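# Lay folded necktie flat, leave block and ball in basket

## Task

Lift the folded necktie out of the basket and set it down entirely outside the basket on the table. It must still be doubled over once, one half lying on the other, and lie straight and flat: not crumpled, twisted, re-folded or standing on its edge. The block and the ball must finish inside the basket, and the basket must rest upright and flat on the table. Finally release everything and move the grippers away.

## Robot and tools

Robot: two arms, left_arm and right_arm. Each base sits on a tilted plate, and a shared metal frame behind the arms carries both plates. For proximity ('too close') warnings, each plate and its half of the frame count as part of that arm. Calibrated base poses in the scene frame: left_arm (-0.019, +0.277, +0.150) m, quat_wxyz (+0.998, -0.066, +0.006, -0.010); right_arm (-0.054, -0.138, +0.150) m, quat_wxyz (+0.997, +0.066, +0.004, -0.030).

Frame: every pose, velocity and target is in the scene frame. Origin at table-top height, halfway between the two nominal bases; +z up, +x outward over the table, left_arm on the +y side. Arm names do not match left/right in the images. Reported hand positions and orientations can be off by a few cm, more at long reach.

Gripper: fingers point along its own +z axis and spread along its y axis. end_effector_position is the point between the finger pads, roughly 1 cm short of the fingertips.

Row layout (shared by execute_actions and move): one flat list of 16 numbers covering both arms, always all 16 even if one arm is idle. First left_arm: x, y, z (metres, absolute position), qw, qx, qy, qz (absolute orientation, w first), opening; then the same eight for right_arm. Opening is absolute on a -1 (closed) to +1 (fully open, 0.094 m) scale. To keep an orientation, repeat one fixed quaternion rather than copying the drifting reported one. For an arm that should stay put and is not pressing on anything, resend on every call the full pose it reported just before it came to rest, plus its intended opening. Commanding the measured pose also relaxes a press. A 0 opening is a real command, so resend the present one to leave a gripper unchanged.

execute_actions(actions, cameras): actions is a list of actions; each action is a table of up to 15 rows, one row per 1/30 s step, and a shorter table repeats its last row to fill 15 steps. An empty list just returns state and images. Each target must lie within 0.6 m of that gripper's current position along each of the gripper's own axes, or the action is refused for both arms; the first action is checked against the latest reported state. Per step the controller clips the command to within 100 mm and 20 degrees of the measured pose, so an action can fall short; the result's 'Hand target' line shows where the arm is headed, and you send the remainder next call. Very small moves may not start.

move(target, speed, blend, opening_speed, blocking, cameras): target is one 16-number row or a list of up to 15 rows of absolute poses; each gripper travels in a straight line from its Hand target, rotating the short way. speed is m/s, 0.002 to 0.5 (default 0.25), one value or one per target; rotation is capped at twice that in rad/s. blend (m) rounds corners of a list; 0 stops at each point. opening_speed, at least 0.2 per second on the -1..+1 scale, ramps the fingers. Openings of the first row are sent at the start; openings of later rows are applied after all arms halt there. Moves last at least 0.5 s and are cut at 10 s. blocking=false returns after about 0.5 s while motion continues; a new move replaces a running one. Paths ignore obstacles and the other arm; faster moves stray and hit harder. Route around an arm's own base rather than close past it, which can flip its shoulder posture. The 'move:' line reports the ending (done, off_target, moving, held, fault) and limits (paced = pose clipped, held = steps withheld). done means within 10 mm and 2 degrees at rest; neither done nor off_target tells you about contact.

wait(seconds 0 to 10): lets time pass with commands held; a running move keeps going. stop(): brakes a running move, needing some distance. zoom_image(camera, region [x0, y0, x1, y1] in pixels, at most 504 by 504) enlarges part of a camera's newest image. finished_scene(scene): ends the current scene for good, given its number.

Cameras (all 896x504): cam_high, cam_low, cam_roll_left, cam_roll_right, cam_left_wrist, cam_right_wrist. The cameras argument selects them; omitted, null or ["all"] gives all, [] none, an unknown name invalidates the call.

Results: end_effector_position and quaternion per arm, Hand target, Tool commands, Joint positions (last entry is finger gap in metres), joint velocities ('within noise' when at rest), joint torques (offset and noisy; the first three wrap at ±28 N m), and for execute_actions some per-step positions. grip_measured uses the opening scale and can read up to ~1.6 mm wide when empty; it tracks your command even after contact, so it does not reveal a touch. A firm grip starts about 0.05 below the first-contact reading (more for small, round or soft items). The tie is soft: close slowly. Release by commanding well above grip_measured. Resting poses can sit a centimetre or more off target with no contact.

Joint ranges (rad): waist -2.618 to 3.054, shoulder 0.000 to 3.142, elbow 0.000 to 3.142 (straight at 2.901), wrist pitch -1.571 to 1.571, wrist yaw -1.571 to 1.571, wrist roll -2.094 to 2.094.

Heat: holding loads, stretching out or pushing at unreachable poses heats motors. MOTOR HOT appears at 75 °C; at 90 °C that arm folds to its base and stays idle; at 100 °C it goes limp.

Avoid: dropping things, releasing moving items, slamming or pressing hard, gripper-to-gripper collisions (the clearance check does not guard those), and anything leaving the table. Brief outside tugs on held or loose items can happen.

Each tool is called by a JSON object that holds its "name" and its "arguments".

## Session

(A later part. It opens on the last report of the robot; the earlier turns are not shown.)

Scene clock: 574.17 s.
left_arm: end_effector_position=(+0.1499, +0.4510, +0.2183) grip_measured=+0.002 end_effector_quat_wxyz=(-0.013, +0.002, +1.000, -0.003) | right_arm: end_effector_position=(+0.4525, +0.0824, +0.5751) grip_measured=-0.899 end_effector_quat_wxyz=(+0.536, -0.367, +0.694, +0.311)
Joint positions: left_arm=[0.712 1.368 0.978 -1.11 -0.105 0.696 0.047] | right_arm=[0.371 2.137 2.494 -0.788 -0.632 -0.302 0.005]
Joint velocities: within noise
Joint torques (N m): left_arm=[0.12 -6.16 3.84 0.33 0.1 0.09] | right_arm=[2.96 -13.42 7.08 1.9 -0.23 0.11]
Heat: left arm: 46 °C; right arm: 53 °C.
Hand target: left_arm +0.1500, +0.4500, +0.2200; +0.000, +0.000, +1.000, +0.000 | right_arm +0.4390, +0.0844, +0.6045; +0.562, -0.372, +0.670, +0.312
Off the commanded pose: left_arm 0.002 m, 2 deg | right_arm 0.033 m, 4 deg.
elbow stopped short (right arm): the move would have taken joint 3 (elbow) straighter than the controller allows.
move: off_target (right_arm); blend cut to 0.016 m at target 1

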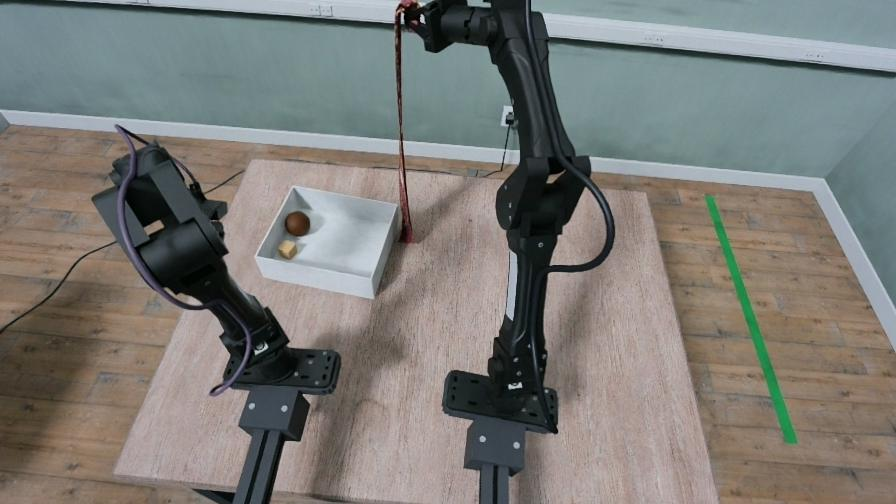

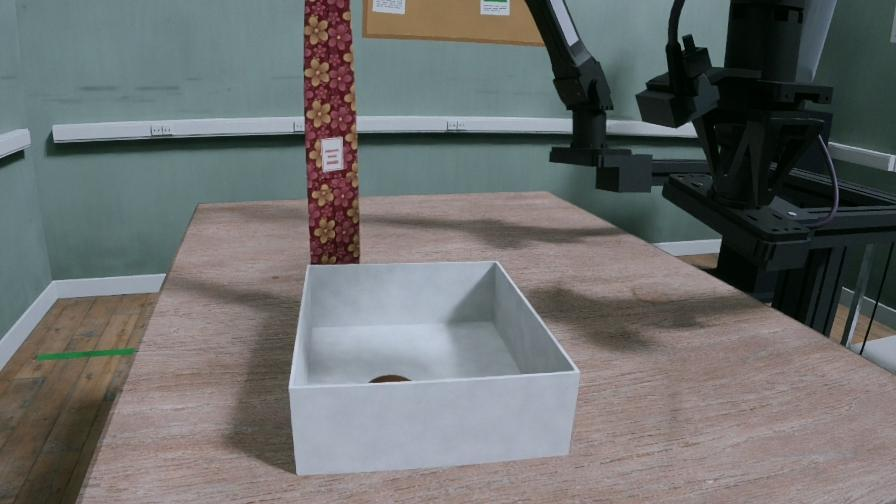

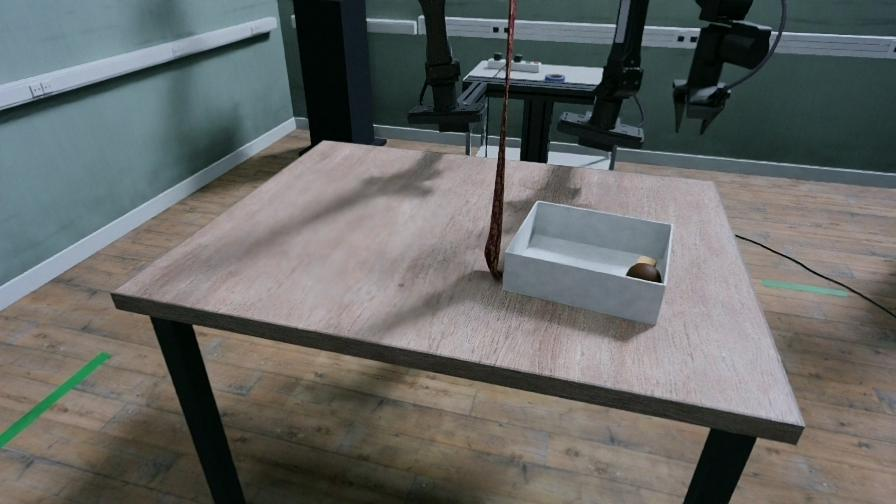

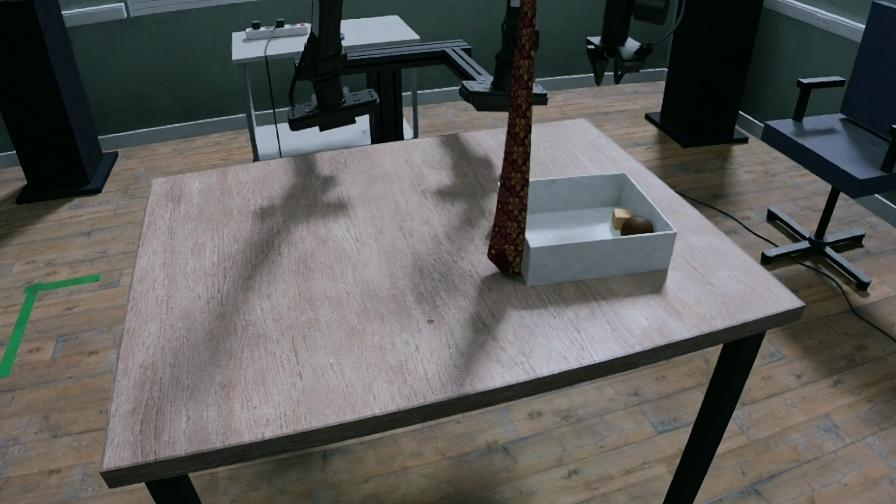

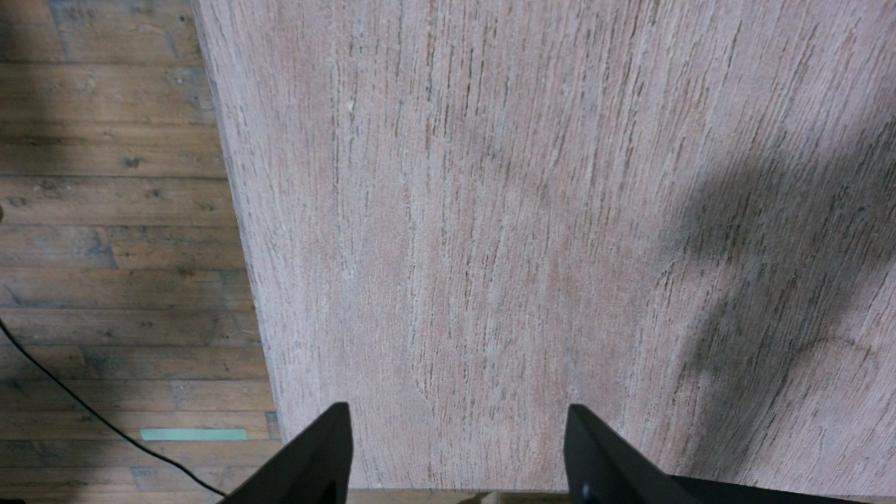

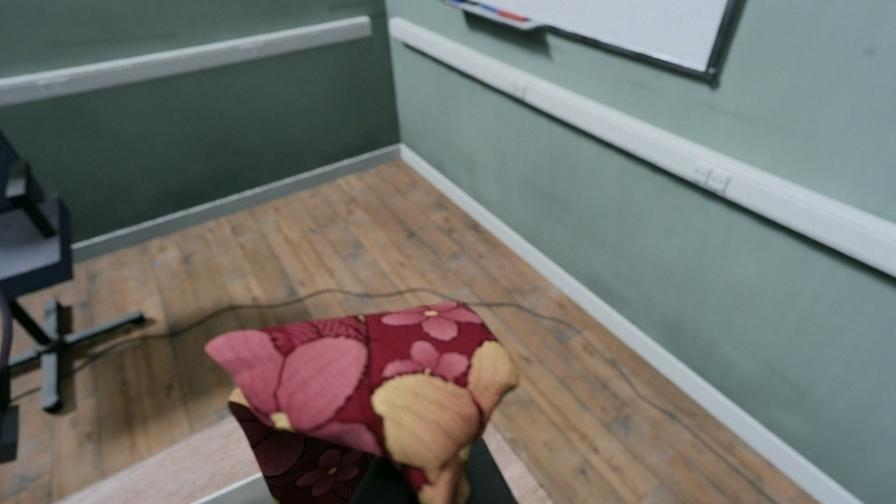

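{"name": "move", "arguments": {"target": [[0.15,0.45,0.22,0,0,1,0,0.0,0.408,0.034,0.58,0.5324,-0.3846,0.6939,0.2951,-1.0],[0.15,0.45,0.22,0,0,1,0,0.0,0.371,-0.025,0.53,0.5017,-0.3971,0.7165,0.2781,-1.0],[0.15,0.45,0.22,0,0,1,0,0.0,0.334,-0.085,0.475,0.4504,-0.4156,0.7497,0.2497,-1.0],[0.15,0.45,0.22,0,0,1,0,0.0,0.297,-0.144,0.43,0.4038,-0.4300,0.7758,0.2238,-1.0]], "speed": 0.08, "blend": [0.02,0.02,0.02,0]}}

Scene clock: 592.17 s.
left_arm: end_effector_position=(+0.1499, +0.4510, +0.2183) grip_measured=+0.002 end_effector_quat_wxyz=(-0.013, +0.002, +1.000, -0.003) | right_arm: end_effector_position=(+0.3049, -0.1456, +0.4171) grip_measured=-0.899 end_effector_quat_wxyz=(+0.389, -0.426, +0.785, +0.226)
Joint positions: left_arm=[0.712 1.368 0.978 -1.11 -0.105 0.696 0.047] | right_arm=[-0.219 1.606 1.653 -1.282 -0.768 -1.171 0.005]
Joint velocities: within noise
Joint torques (N m): left_arm=[-0.08 -6.17 4.04 0.3 0.1 0.06] | right_arm=[0.62 -9.46 6.5 0.55 -0.55 -0.13]
Heat: left arm: 46 °C; right arm: 63 °C.
Hand target: left_arm +0.1500, +0.4500, +0.2200; +0.000, +0.000, +1.000, +0.000 | right_arm +0.2972, -0.1439, +0.4297; +0.404, -0.430, +0.776, +0.224
Off the commanded pose: left_arm 0.002 m, 2 deg | right_arm 0.015 m, 2 deg.
move: off_target (right_arm)

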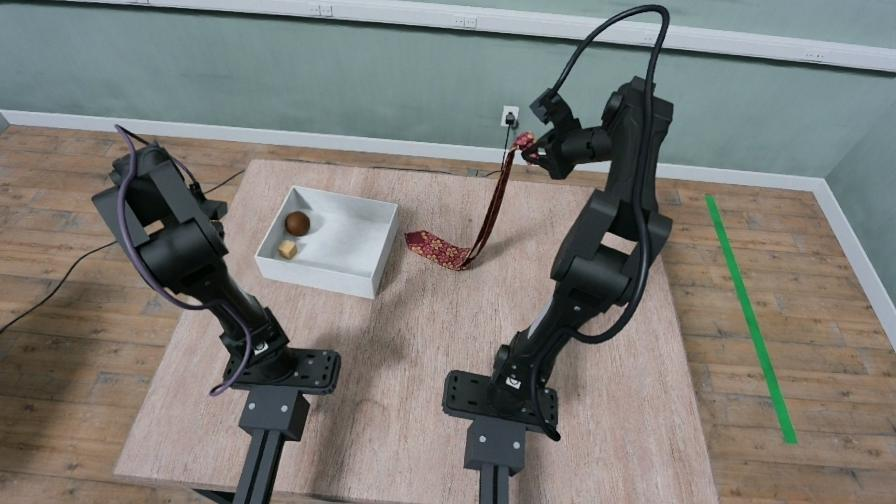

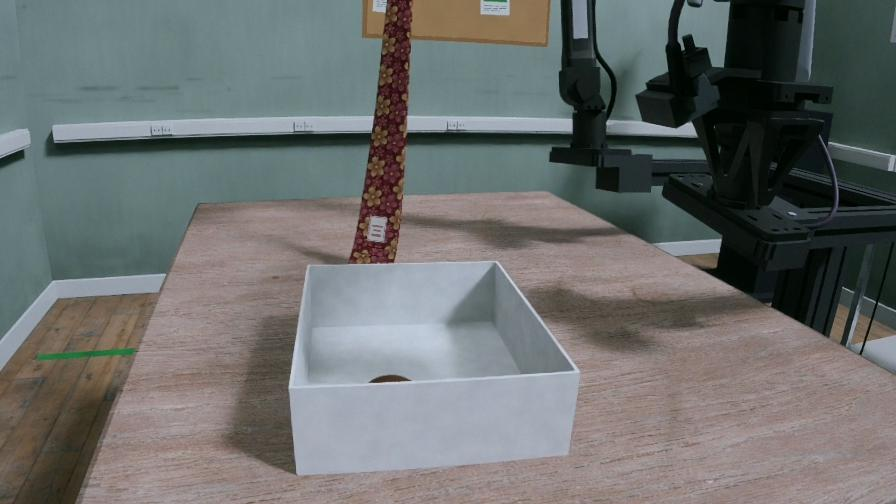

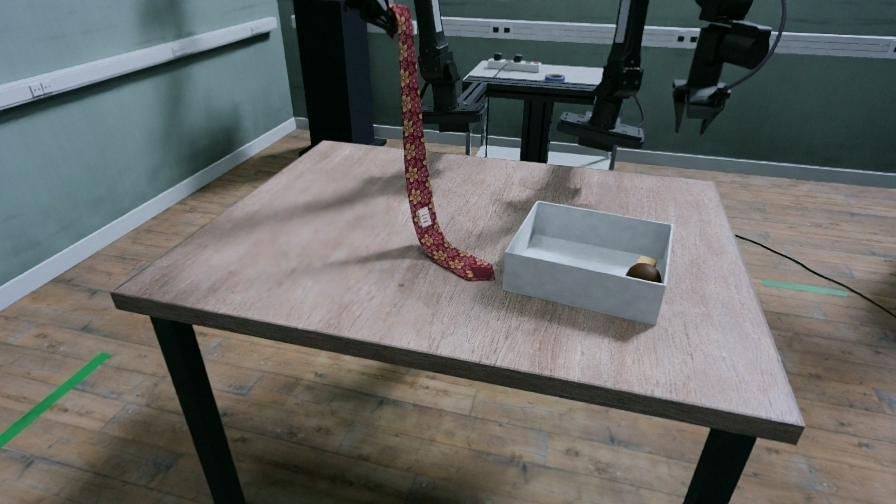

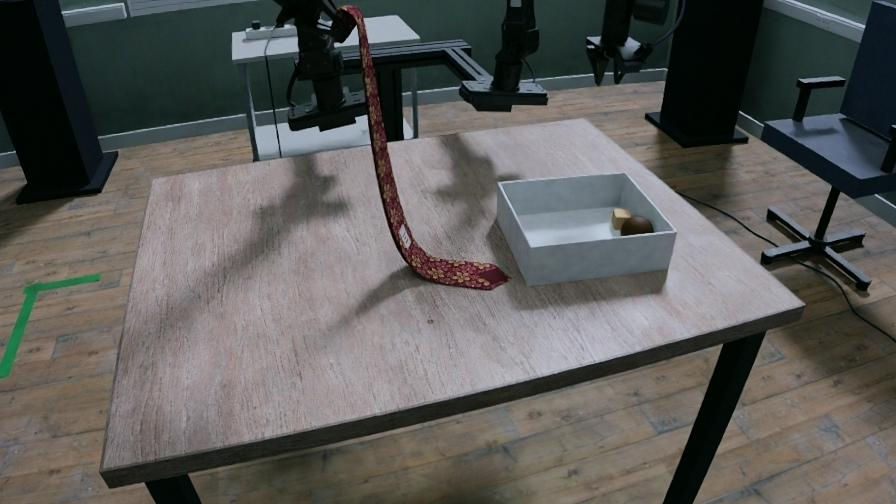

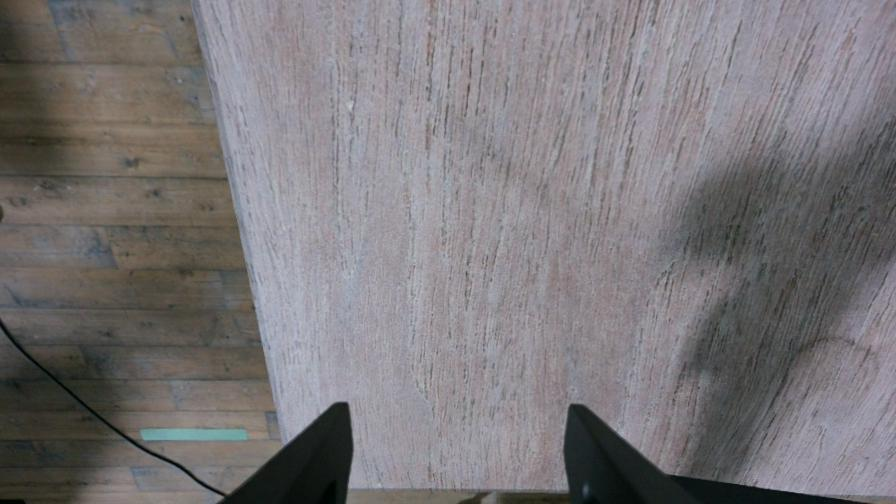

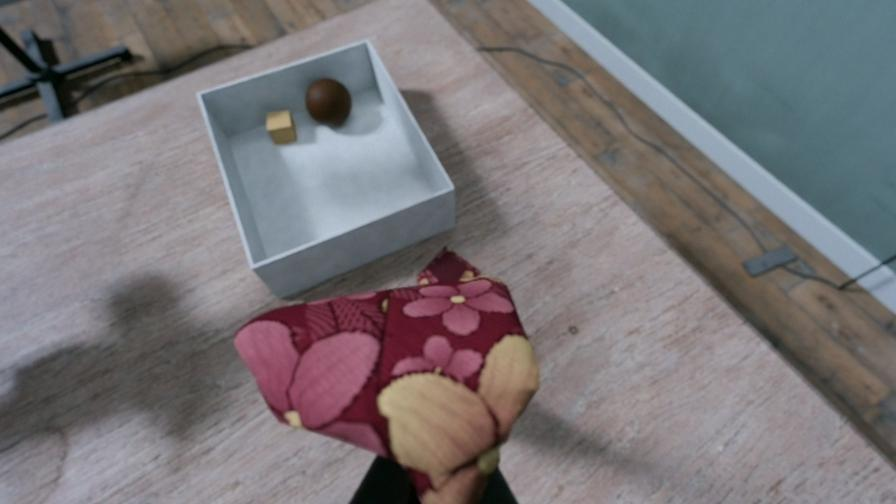

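{"name": "move", "arguments": {"target": [[0.15,0.45,0.22,0,0,1,0,0.0,0.250,-0.190,0.38,0.3557,-0.4429,0.7990,0.1972,-1.0],[0.15,0.45,0.22,0,0,1,0,0.0,0.207,-0.258,0.315,0.2991,-0.4556,0.8219,0.1658,-1.0],[0.15,0.45,0.22,0,0,1,0,0.0,0.163,-0.328,0.24,0.2410,-0.4660,0.8407,0.1336,-1.0]], "speed": 0.08, "blend": [0.02,0.02,0]}}

Scene clock: 610.23 s.
left_arm: end_effector_position=(+0.1499, +0.4510, +0.2183) grip_measured=+0.002 end_effector_quat_wxyz=(-0.013, +0.002, +1.000, -0.003) | right_arm: end_effector_position=(+0.1627, -0.3283, +0.2426) grip_measured=-0.899 end_effector_quat_wxyz=(+0.235, -0.466, +0.843, +0.131)
Joint positions: left_arm=[0.712 1.368 0.978 -1.11 -0.105 0.696 0.047] | right_arm=[-0.896 1.669 1.297 -1.313 -0.426 -2.011 0.005]
Joint velocities: within noise
Joint torques (N m): left_arm=[0.05 -6.38 3.75 0.26 0.11 0.04] | right_arm=[0.2 -6.27 5.6 -0.1 -0.34 -0.09]
Heat: left arm: 45 °C; right arm: 59 °C.
Hand target: left_arm +0.1500, +0.4500, +0.2200; +0.000, +0.000, +1.000, +0.000 | right_arm +0.1629, -0.3279, +0.2400; +0.241, -0.466, +0.841, +0.134
Off the commanded pose: left_arm 0.002 m, 2 deg | right_arm 0.003 m, 1 deg.
move: done

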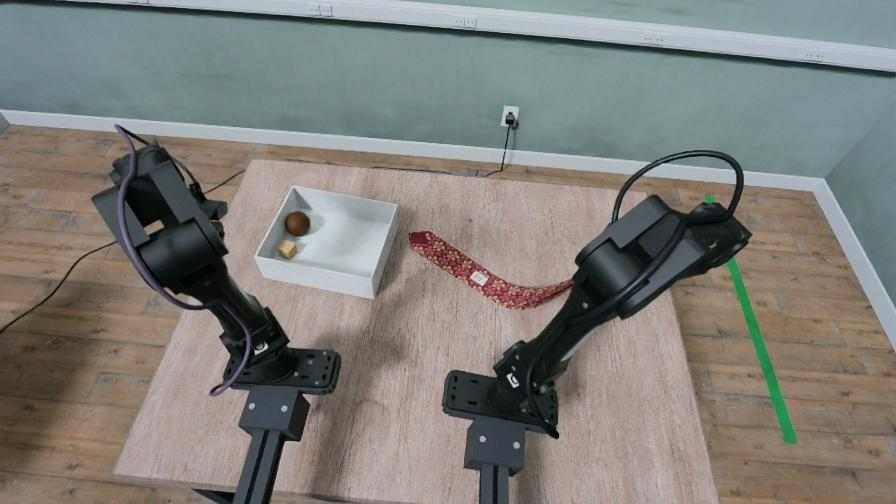

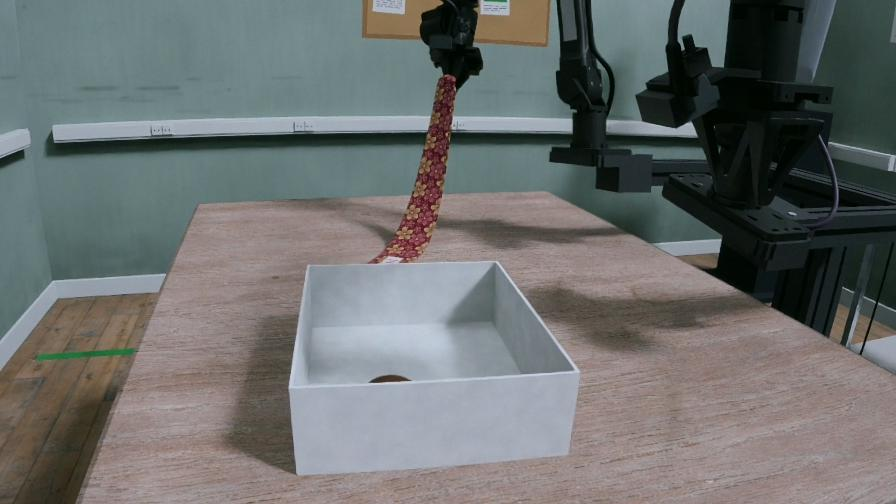

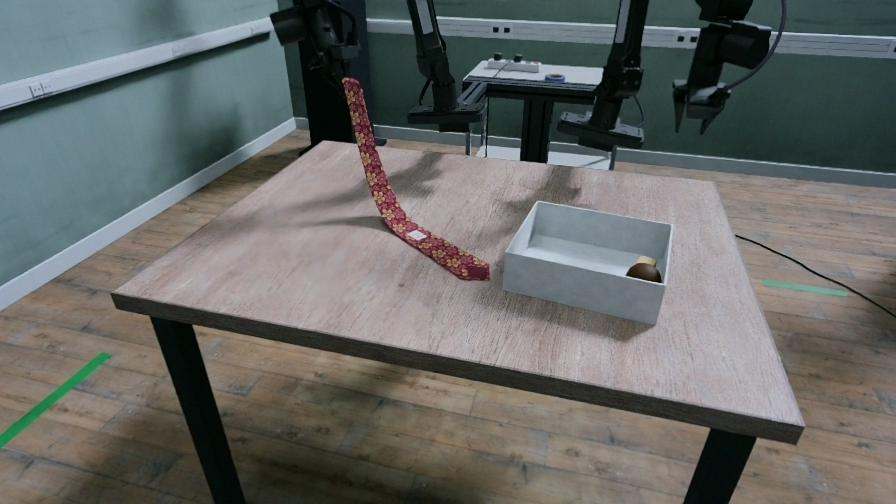

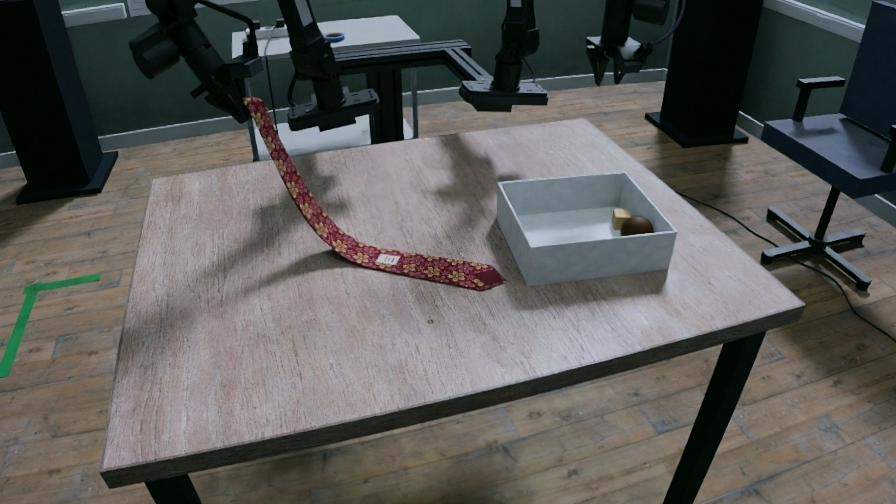

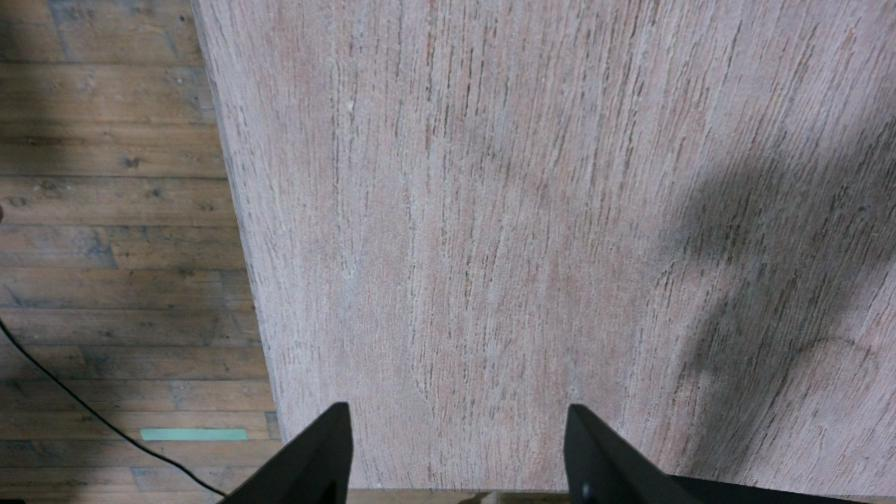

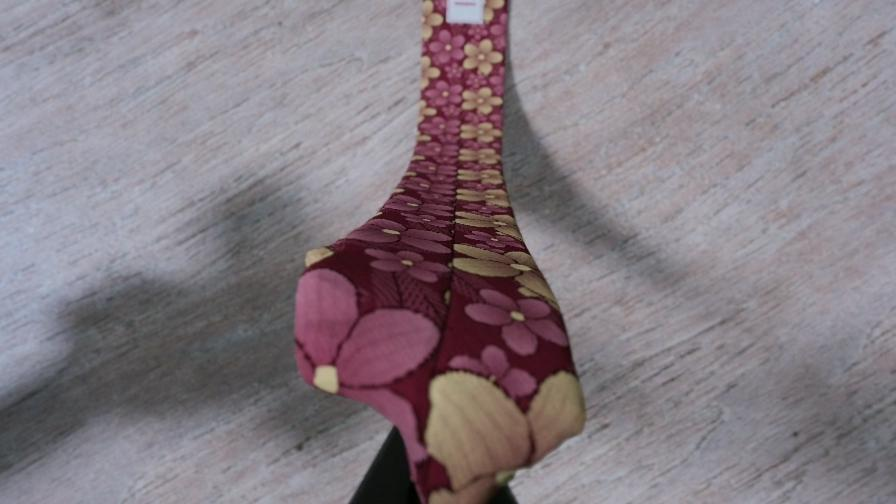

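{"name": "move", "arguments": {"target": [[0.15,0.45,0.22,0,0,1,0,0.0,0.128,-0.385,0.165,0.1919,-0.4508,0.8660,0.0999,-1.0],[0.15,0.45,0.22,0,0,1,0,0.0,0.103,-0.426,0.10,0.1560,-0.4317,0.8851,0.0761,-1.0],[0.15,0.45,0.22,0,0,1,0,0.0,0.094,-0.442,0.055,0.1173,-0.4346,0.8911,0.0572,-1.0]], "speed": 0.07, "blend": [0.02,0.02,0]}}

Scene clock: 626.57 s.
left_arm: end_effector_position=(+0.1499, +0.4510, +0.2183) grip_measured=+0.002 end_effector_quat_wxyz=(-0.013, +0.002, +1.000, -0.003) | right_arm: end_effector_position=(+0.0972, -0.4441, +0.0598) grip_measured=-0.899 end_effector_quat_wxyz=(+0.102, -0.414, +0.903, +0.052)
Joint positions: left_arm=[0.712 1.368 0.978 -1.11 -0.105 0.696 0.047] | right_arm=[-1.144 2.072 1.182 -0.675 -0.153 -2.074 0.005]
Joint velocities: within noise
Joint torques (N m): left_arm=[0.01 -6.19 3.75 0.32 0.11 0.05] | right_arm=[-0.16 -8.23 4.21 0.09 -0.12 -0.1]
Heat: left arm: 45 °C; right arm: 54 °C.
Hand target: left_arm +0.1500, +0.4500, +0.2200; +0.000, +0.000, +1.000, +0.000 | right_arm +0.0944, -0.4419, +0.0552; +0.104, -0.415, +0.902, +0.057
Off the commanded pose: left_arm 0.002 m, 2 deg | right_arm 0.006 m, 3 deg.
joint sent to its limit (right arm) — joint 6 (wrist roll), lower limit. The joint targets are off in orientation, not in position.
move: off_target (right_arm)

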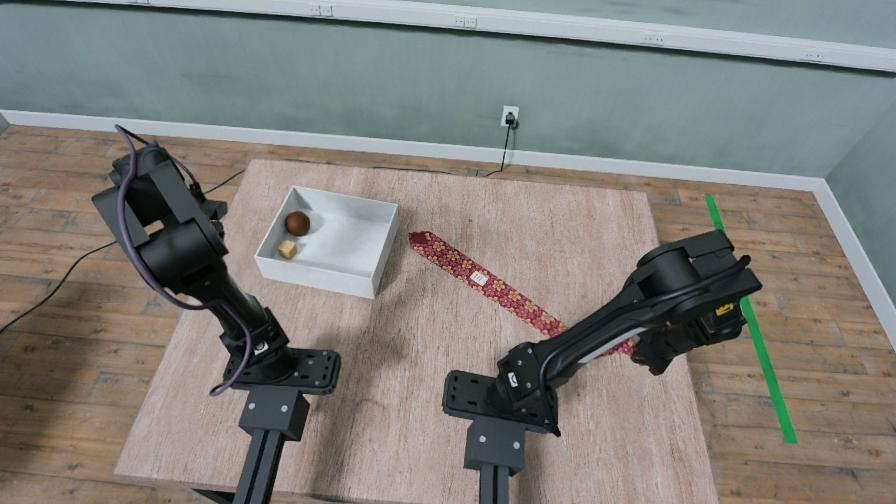

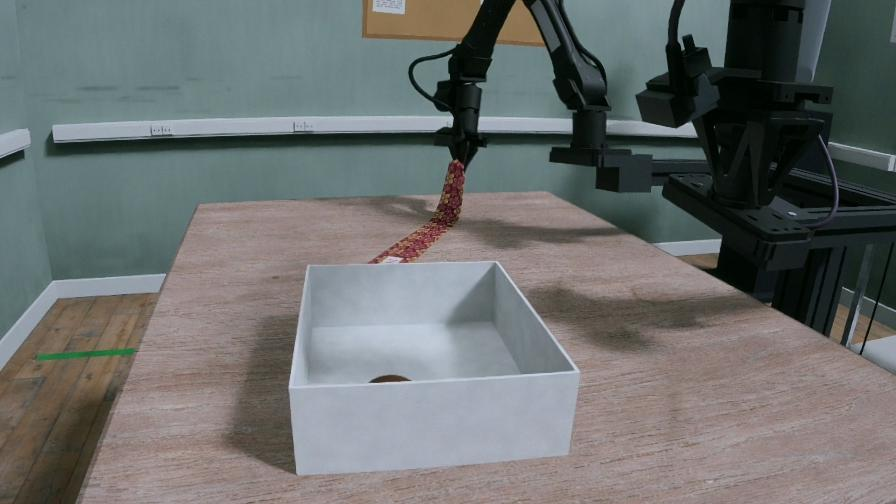

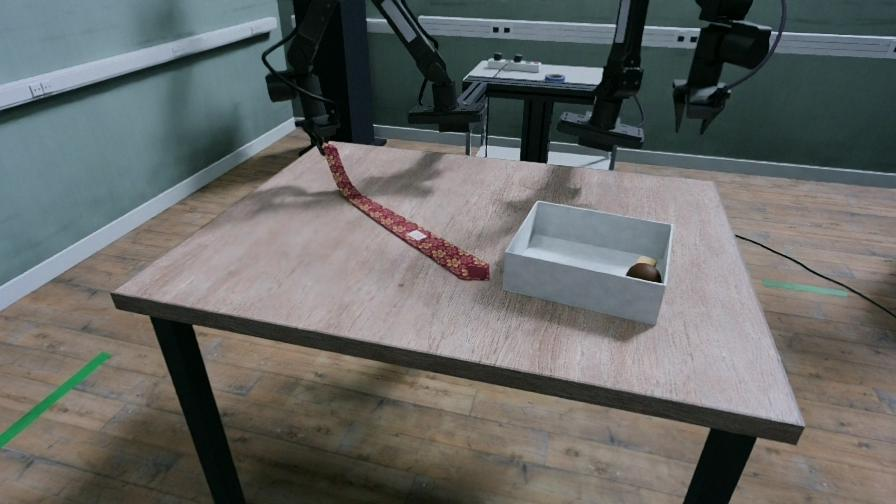

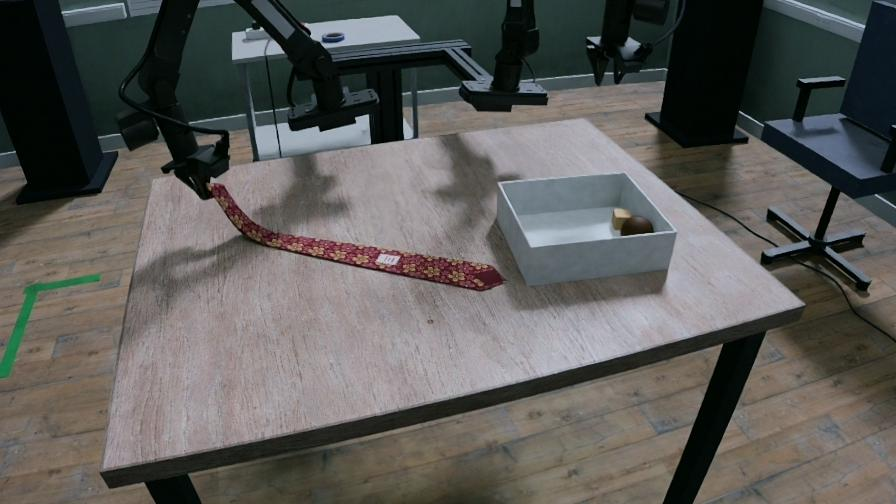

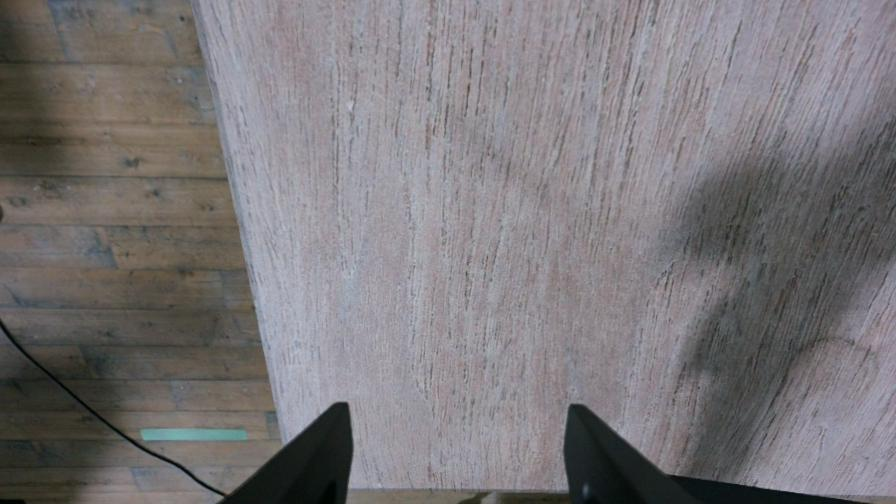

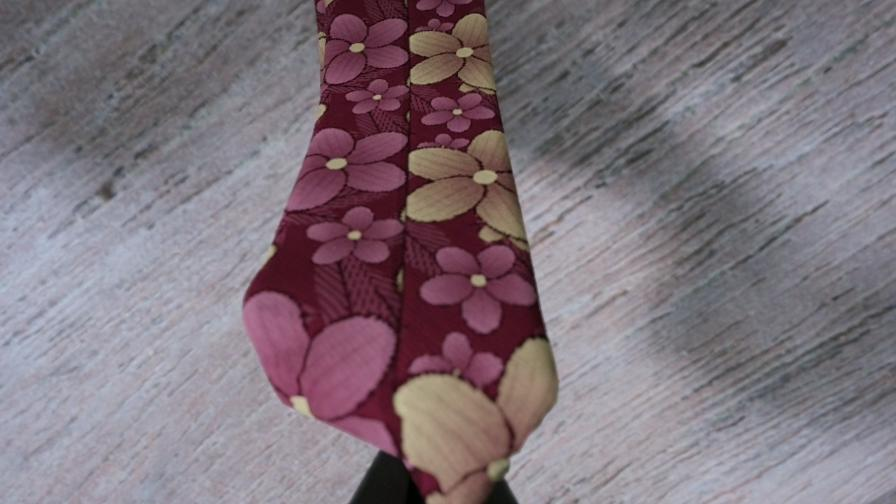

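{"name": "move", "arguments": {"target": [[0.15,0.45,0.22,0,0,1,0,0.0,0.080,-0.463,0.025,0.0797,-0.4052,0.9100,0.0355,-1.0],[0.15,0.45,0.22,0,0,1,0,0.0,0.066,-0.486,0.004,0.0797,-0.4052,0.9100,0.0355,-1.0],[0.15,0.45,0.22,0,0,1,0,0.0,0.045,-0.520,-0.003,0.0797,-0.4052,0.9100,0.0355,-1.0]], "speed": 0.05, "blend": [0.01,0.01,0]}}

Scene clock: 642.63 s.
left_arm: end_effector_position=(+0.1499, +0.4510, +0.2183) grip_measured=+0.002 end_effector_quat_wxyz=(-0.013, +0.002, +1.000, -0.003) | right_arm: end_effector_position=(+0.0478, -0.5200, -0.0002) grip_measured=-0.899 end_effector_quat_wxyz=(+0.051, -0.352, +0.934, +0.028)
Joint positions: left_arm=[0.712 1.368 0.978 -1.11 -0.105 0.696 0.047] | right_arm=[-1.292 2.333 1.403 -0.581 -0.067 -2.074 0.005]
Joint velocities: within noise
Joint torques (N m): left_arm=[0.01 -6.41 4 0.32 0.17 0.06] | right_arm=[-0.23 -9.57 6.58 -0.12 -0.06 -0.11]
Heat: left arm: 45 °C; right arm: 53 °C.
Hand target: left_arm +0.1500, +0.4500, +0.2200; +0.000, +0.000, +1.000, +0.000 | right_arm +0.0454, -0.5198, -0.0029; +0.052, -0.353, +0.933, +0.036
Off the commanded pose: left_arm 0.002 m, 2 deg | right_arm 0.004 m, 8 deg.
joint sent to its limit (right arm) — joint 6 (wrist roll), lower limit. The joint targets are off in orientation, not in position.
move: off_target (right_arm)

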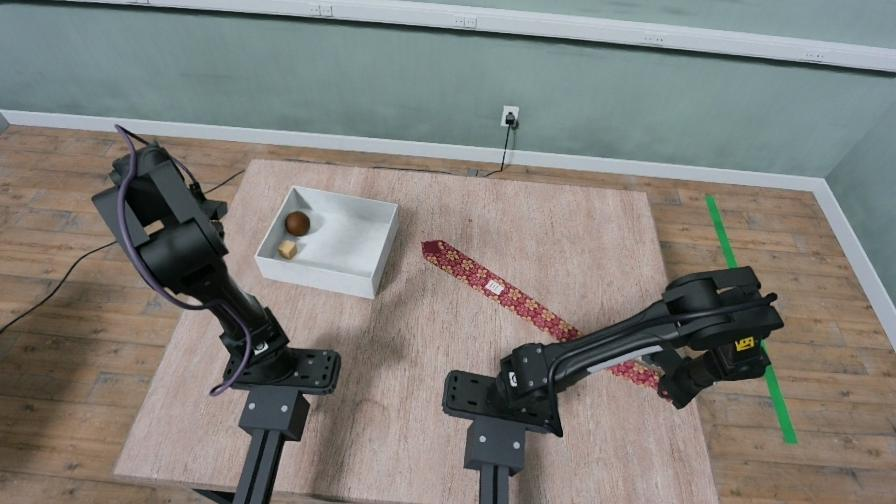

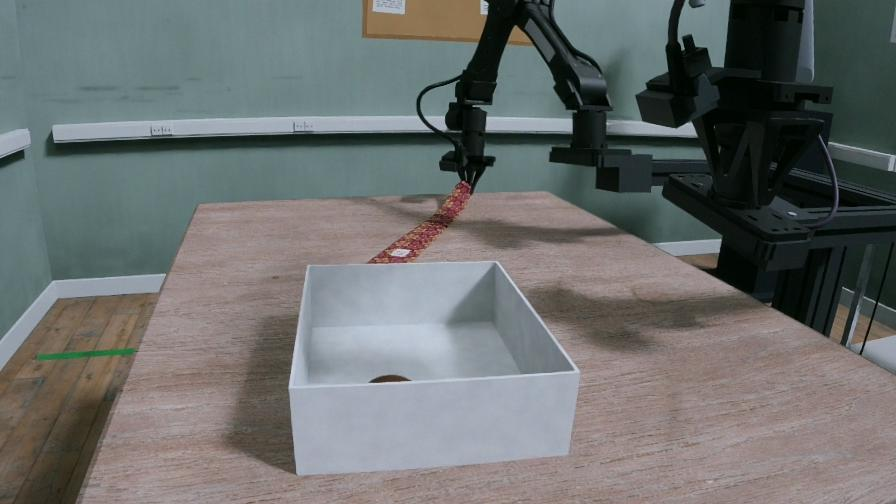

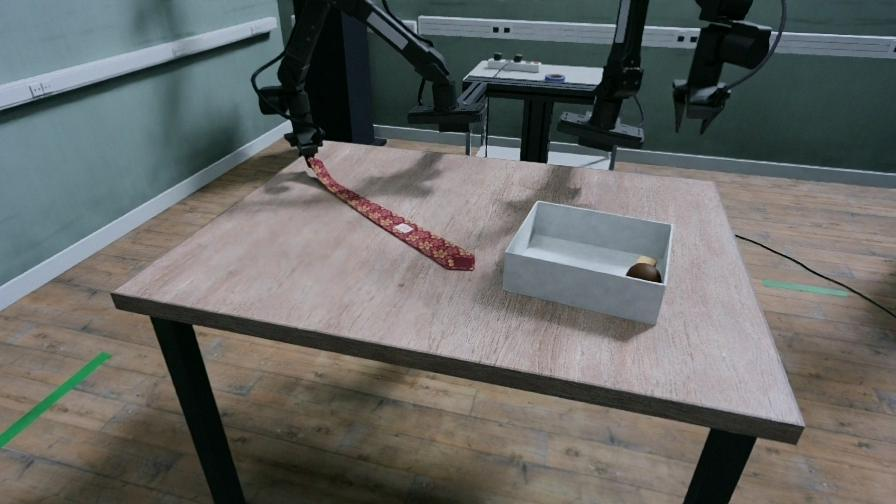

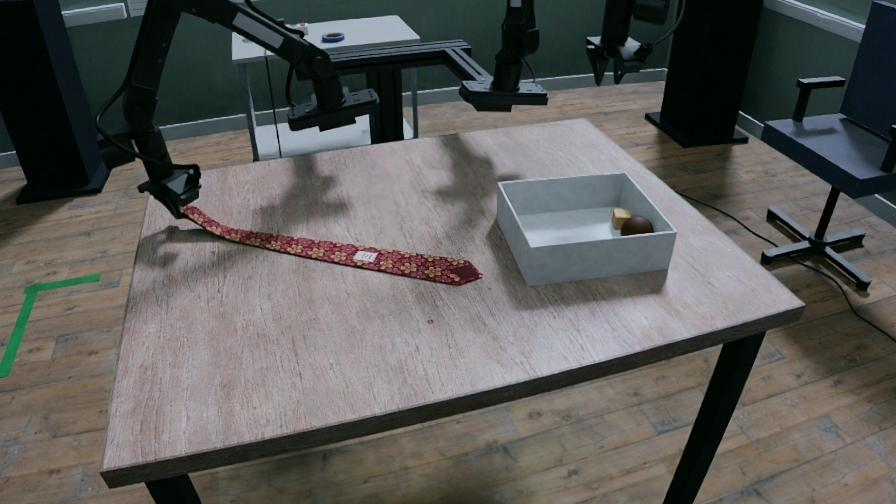

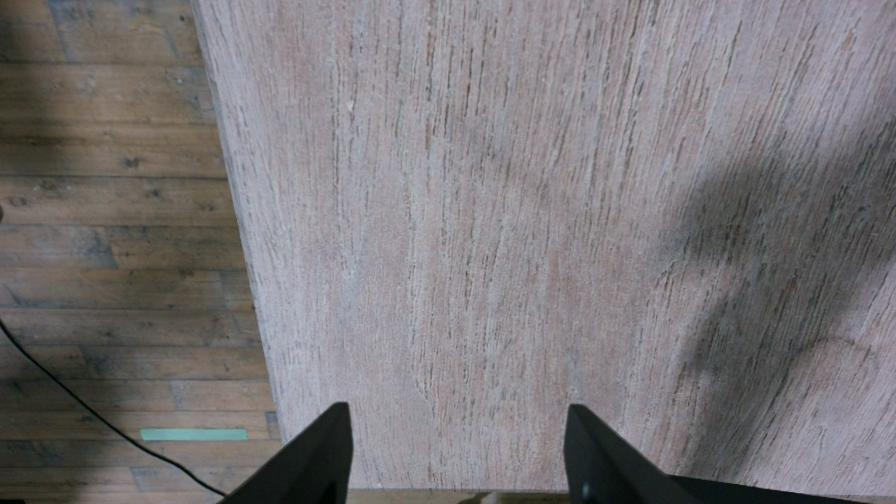

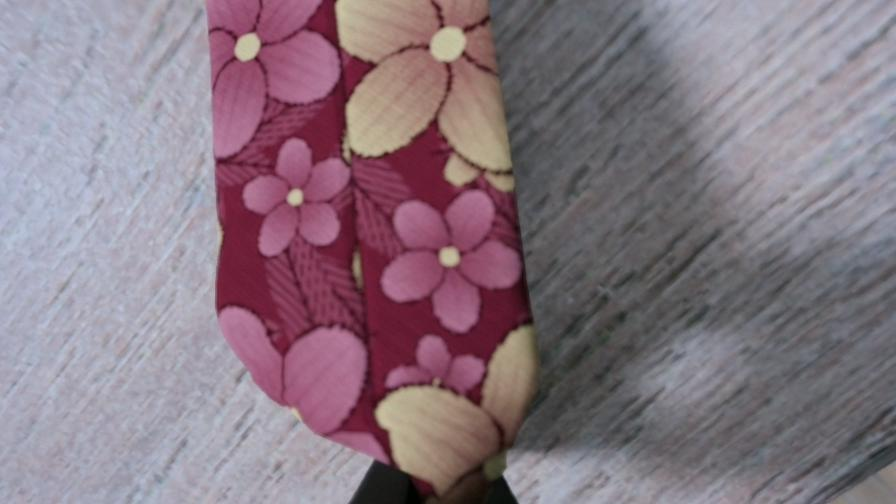

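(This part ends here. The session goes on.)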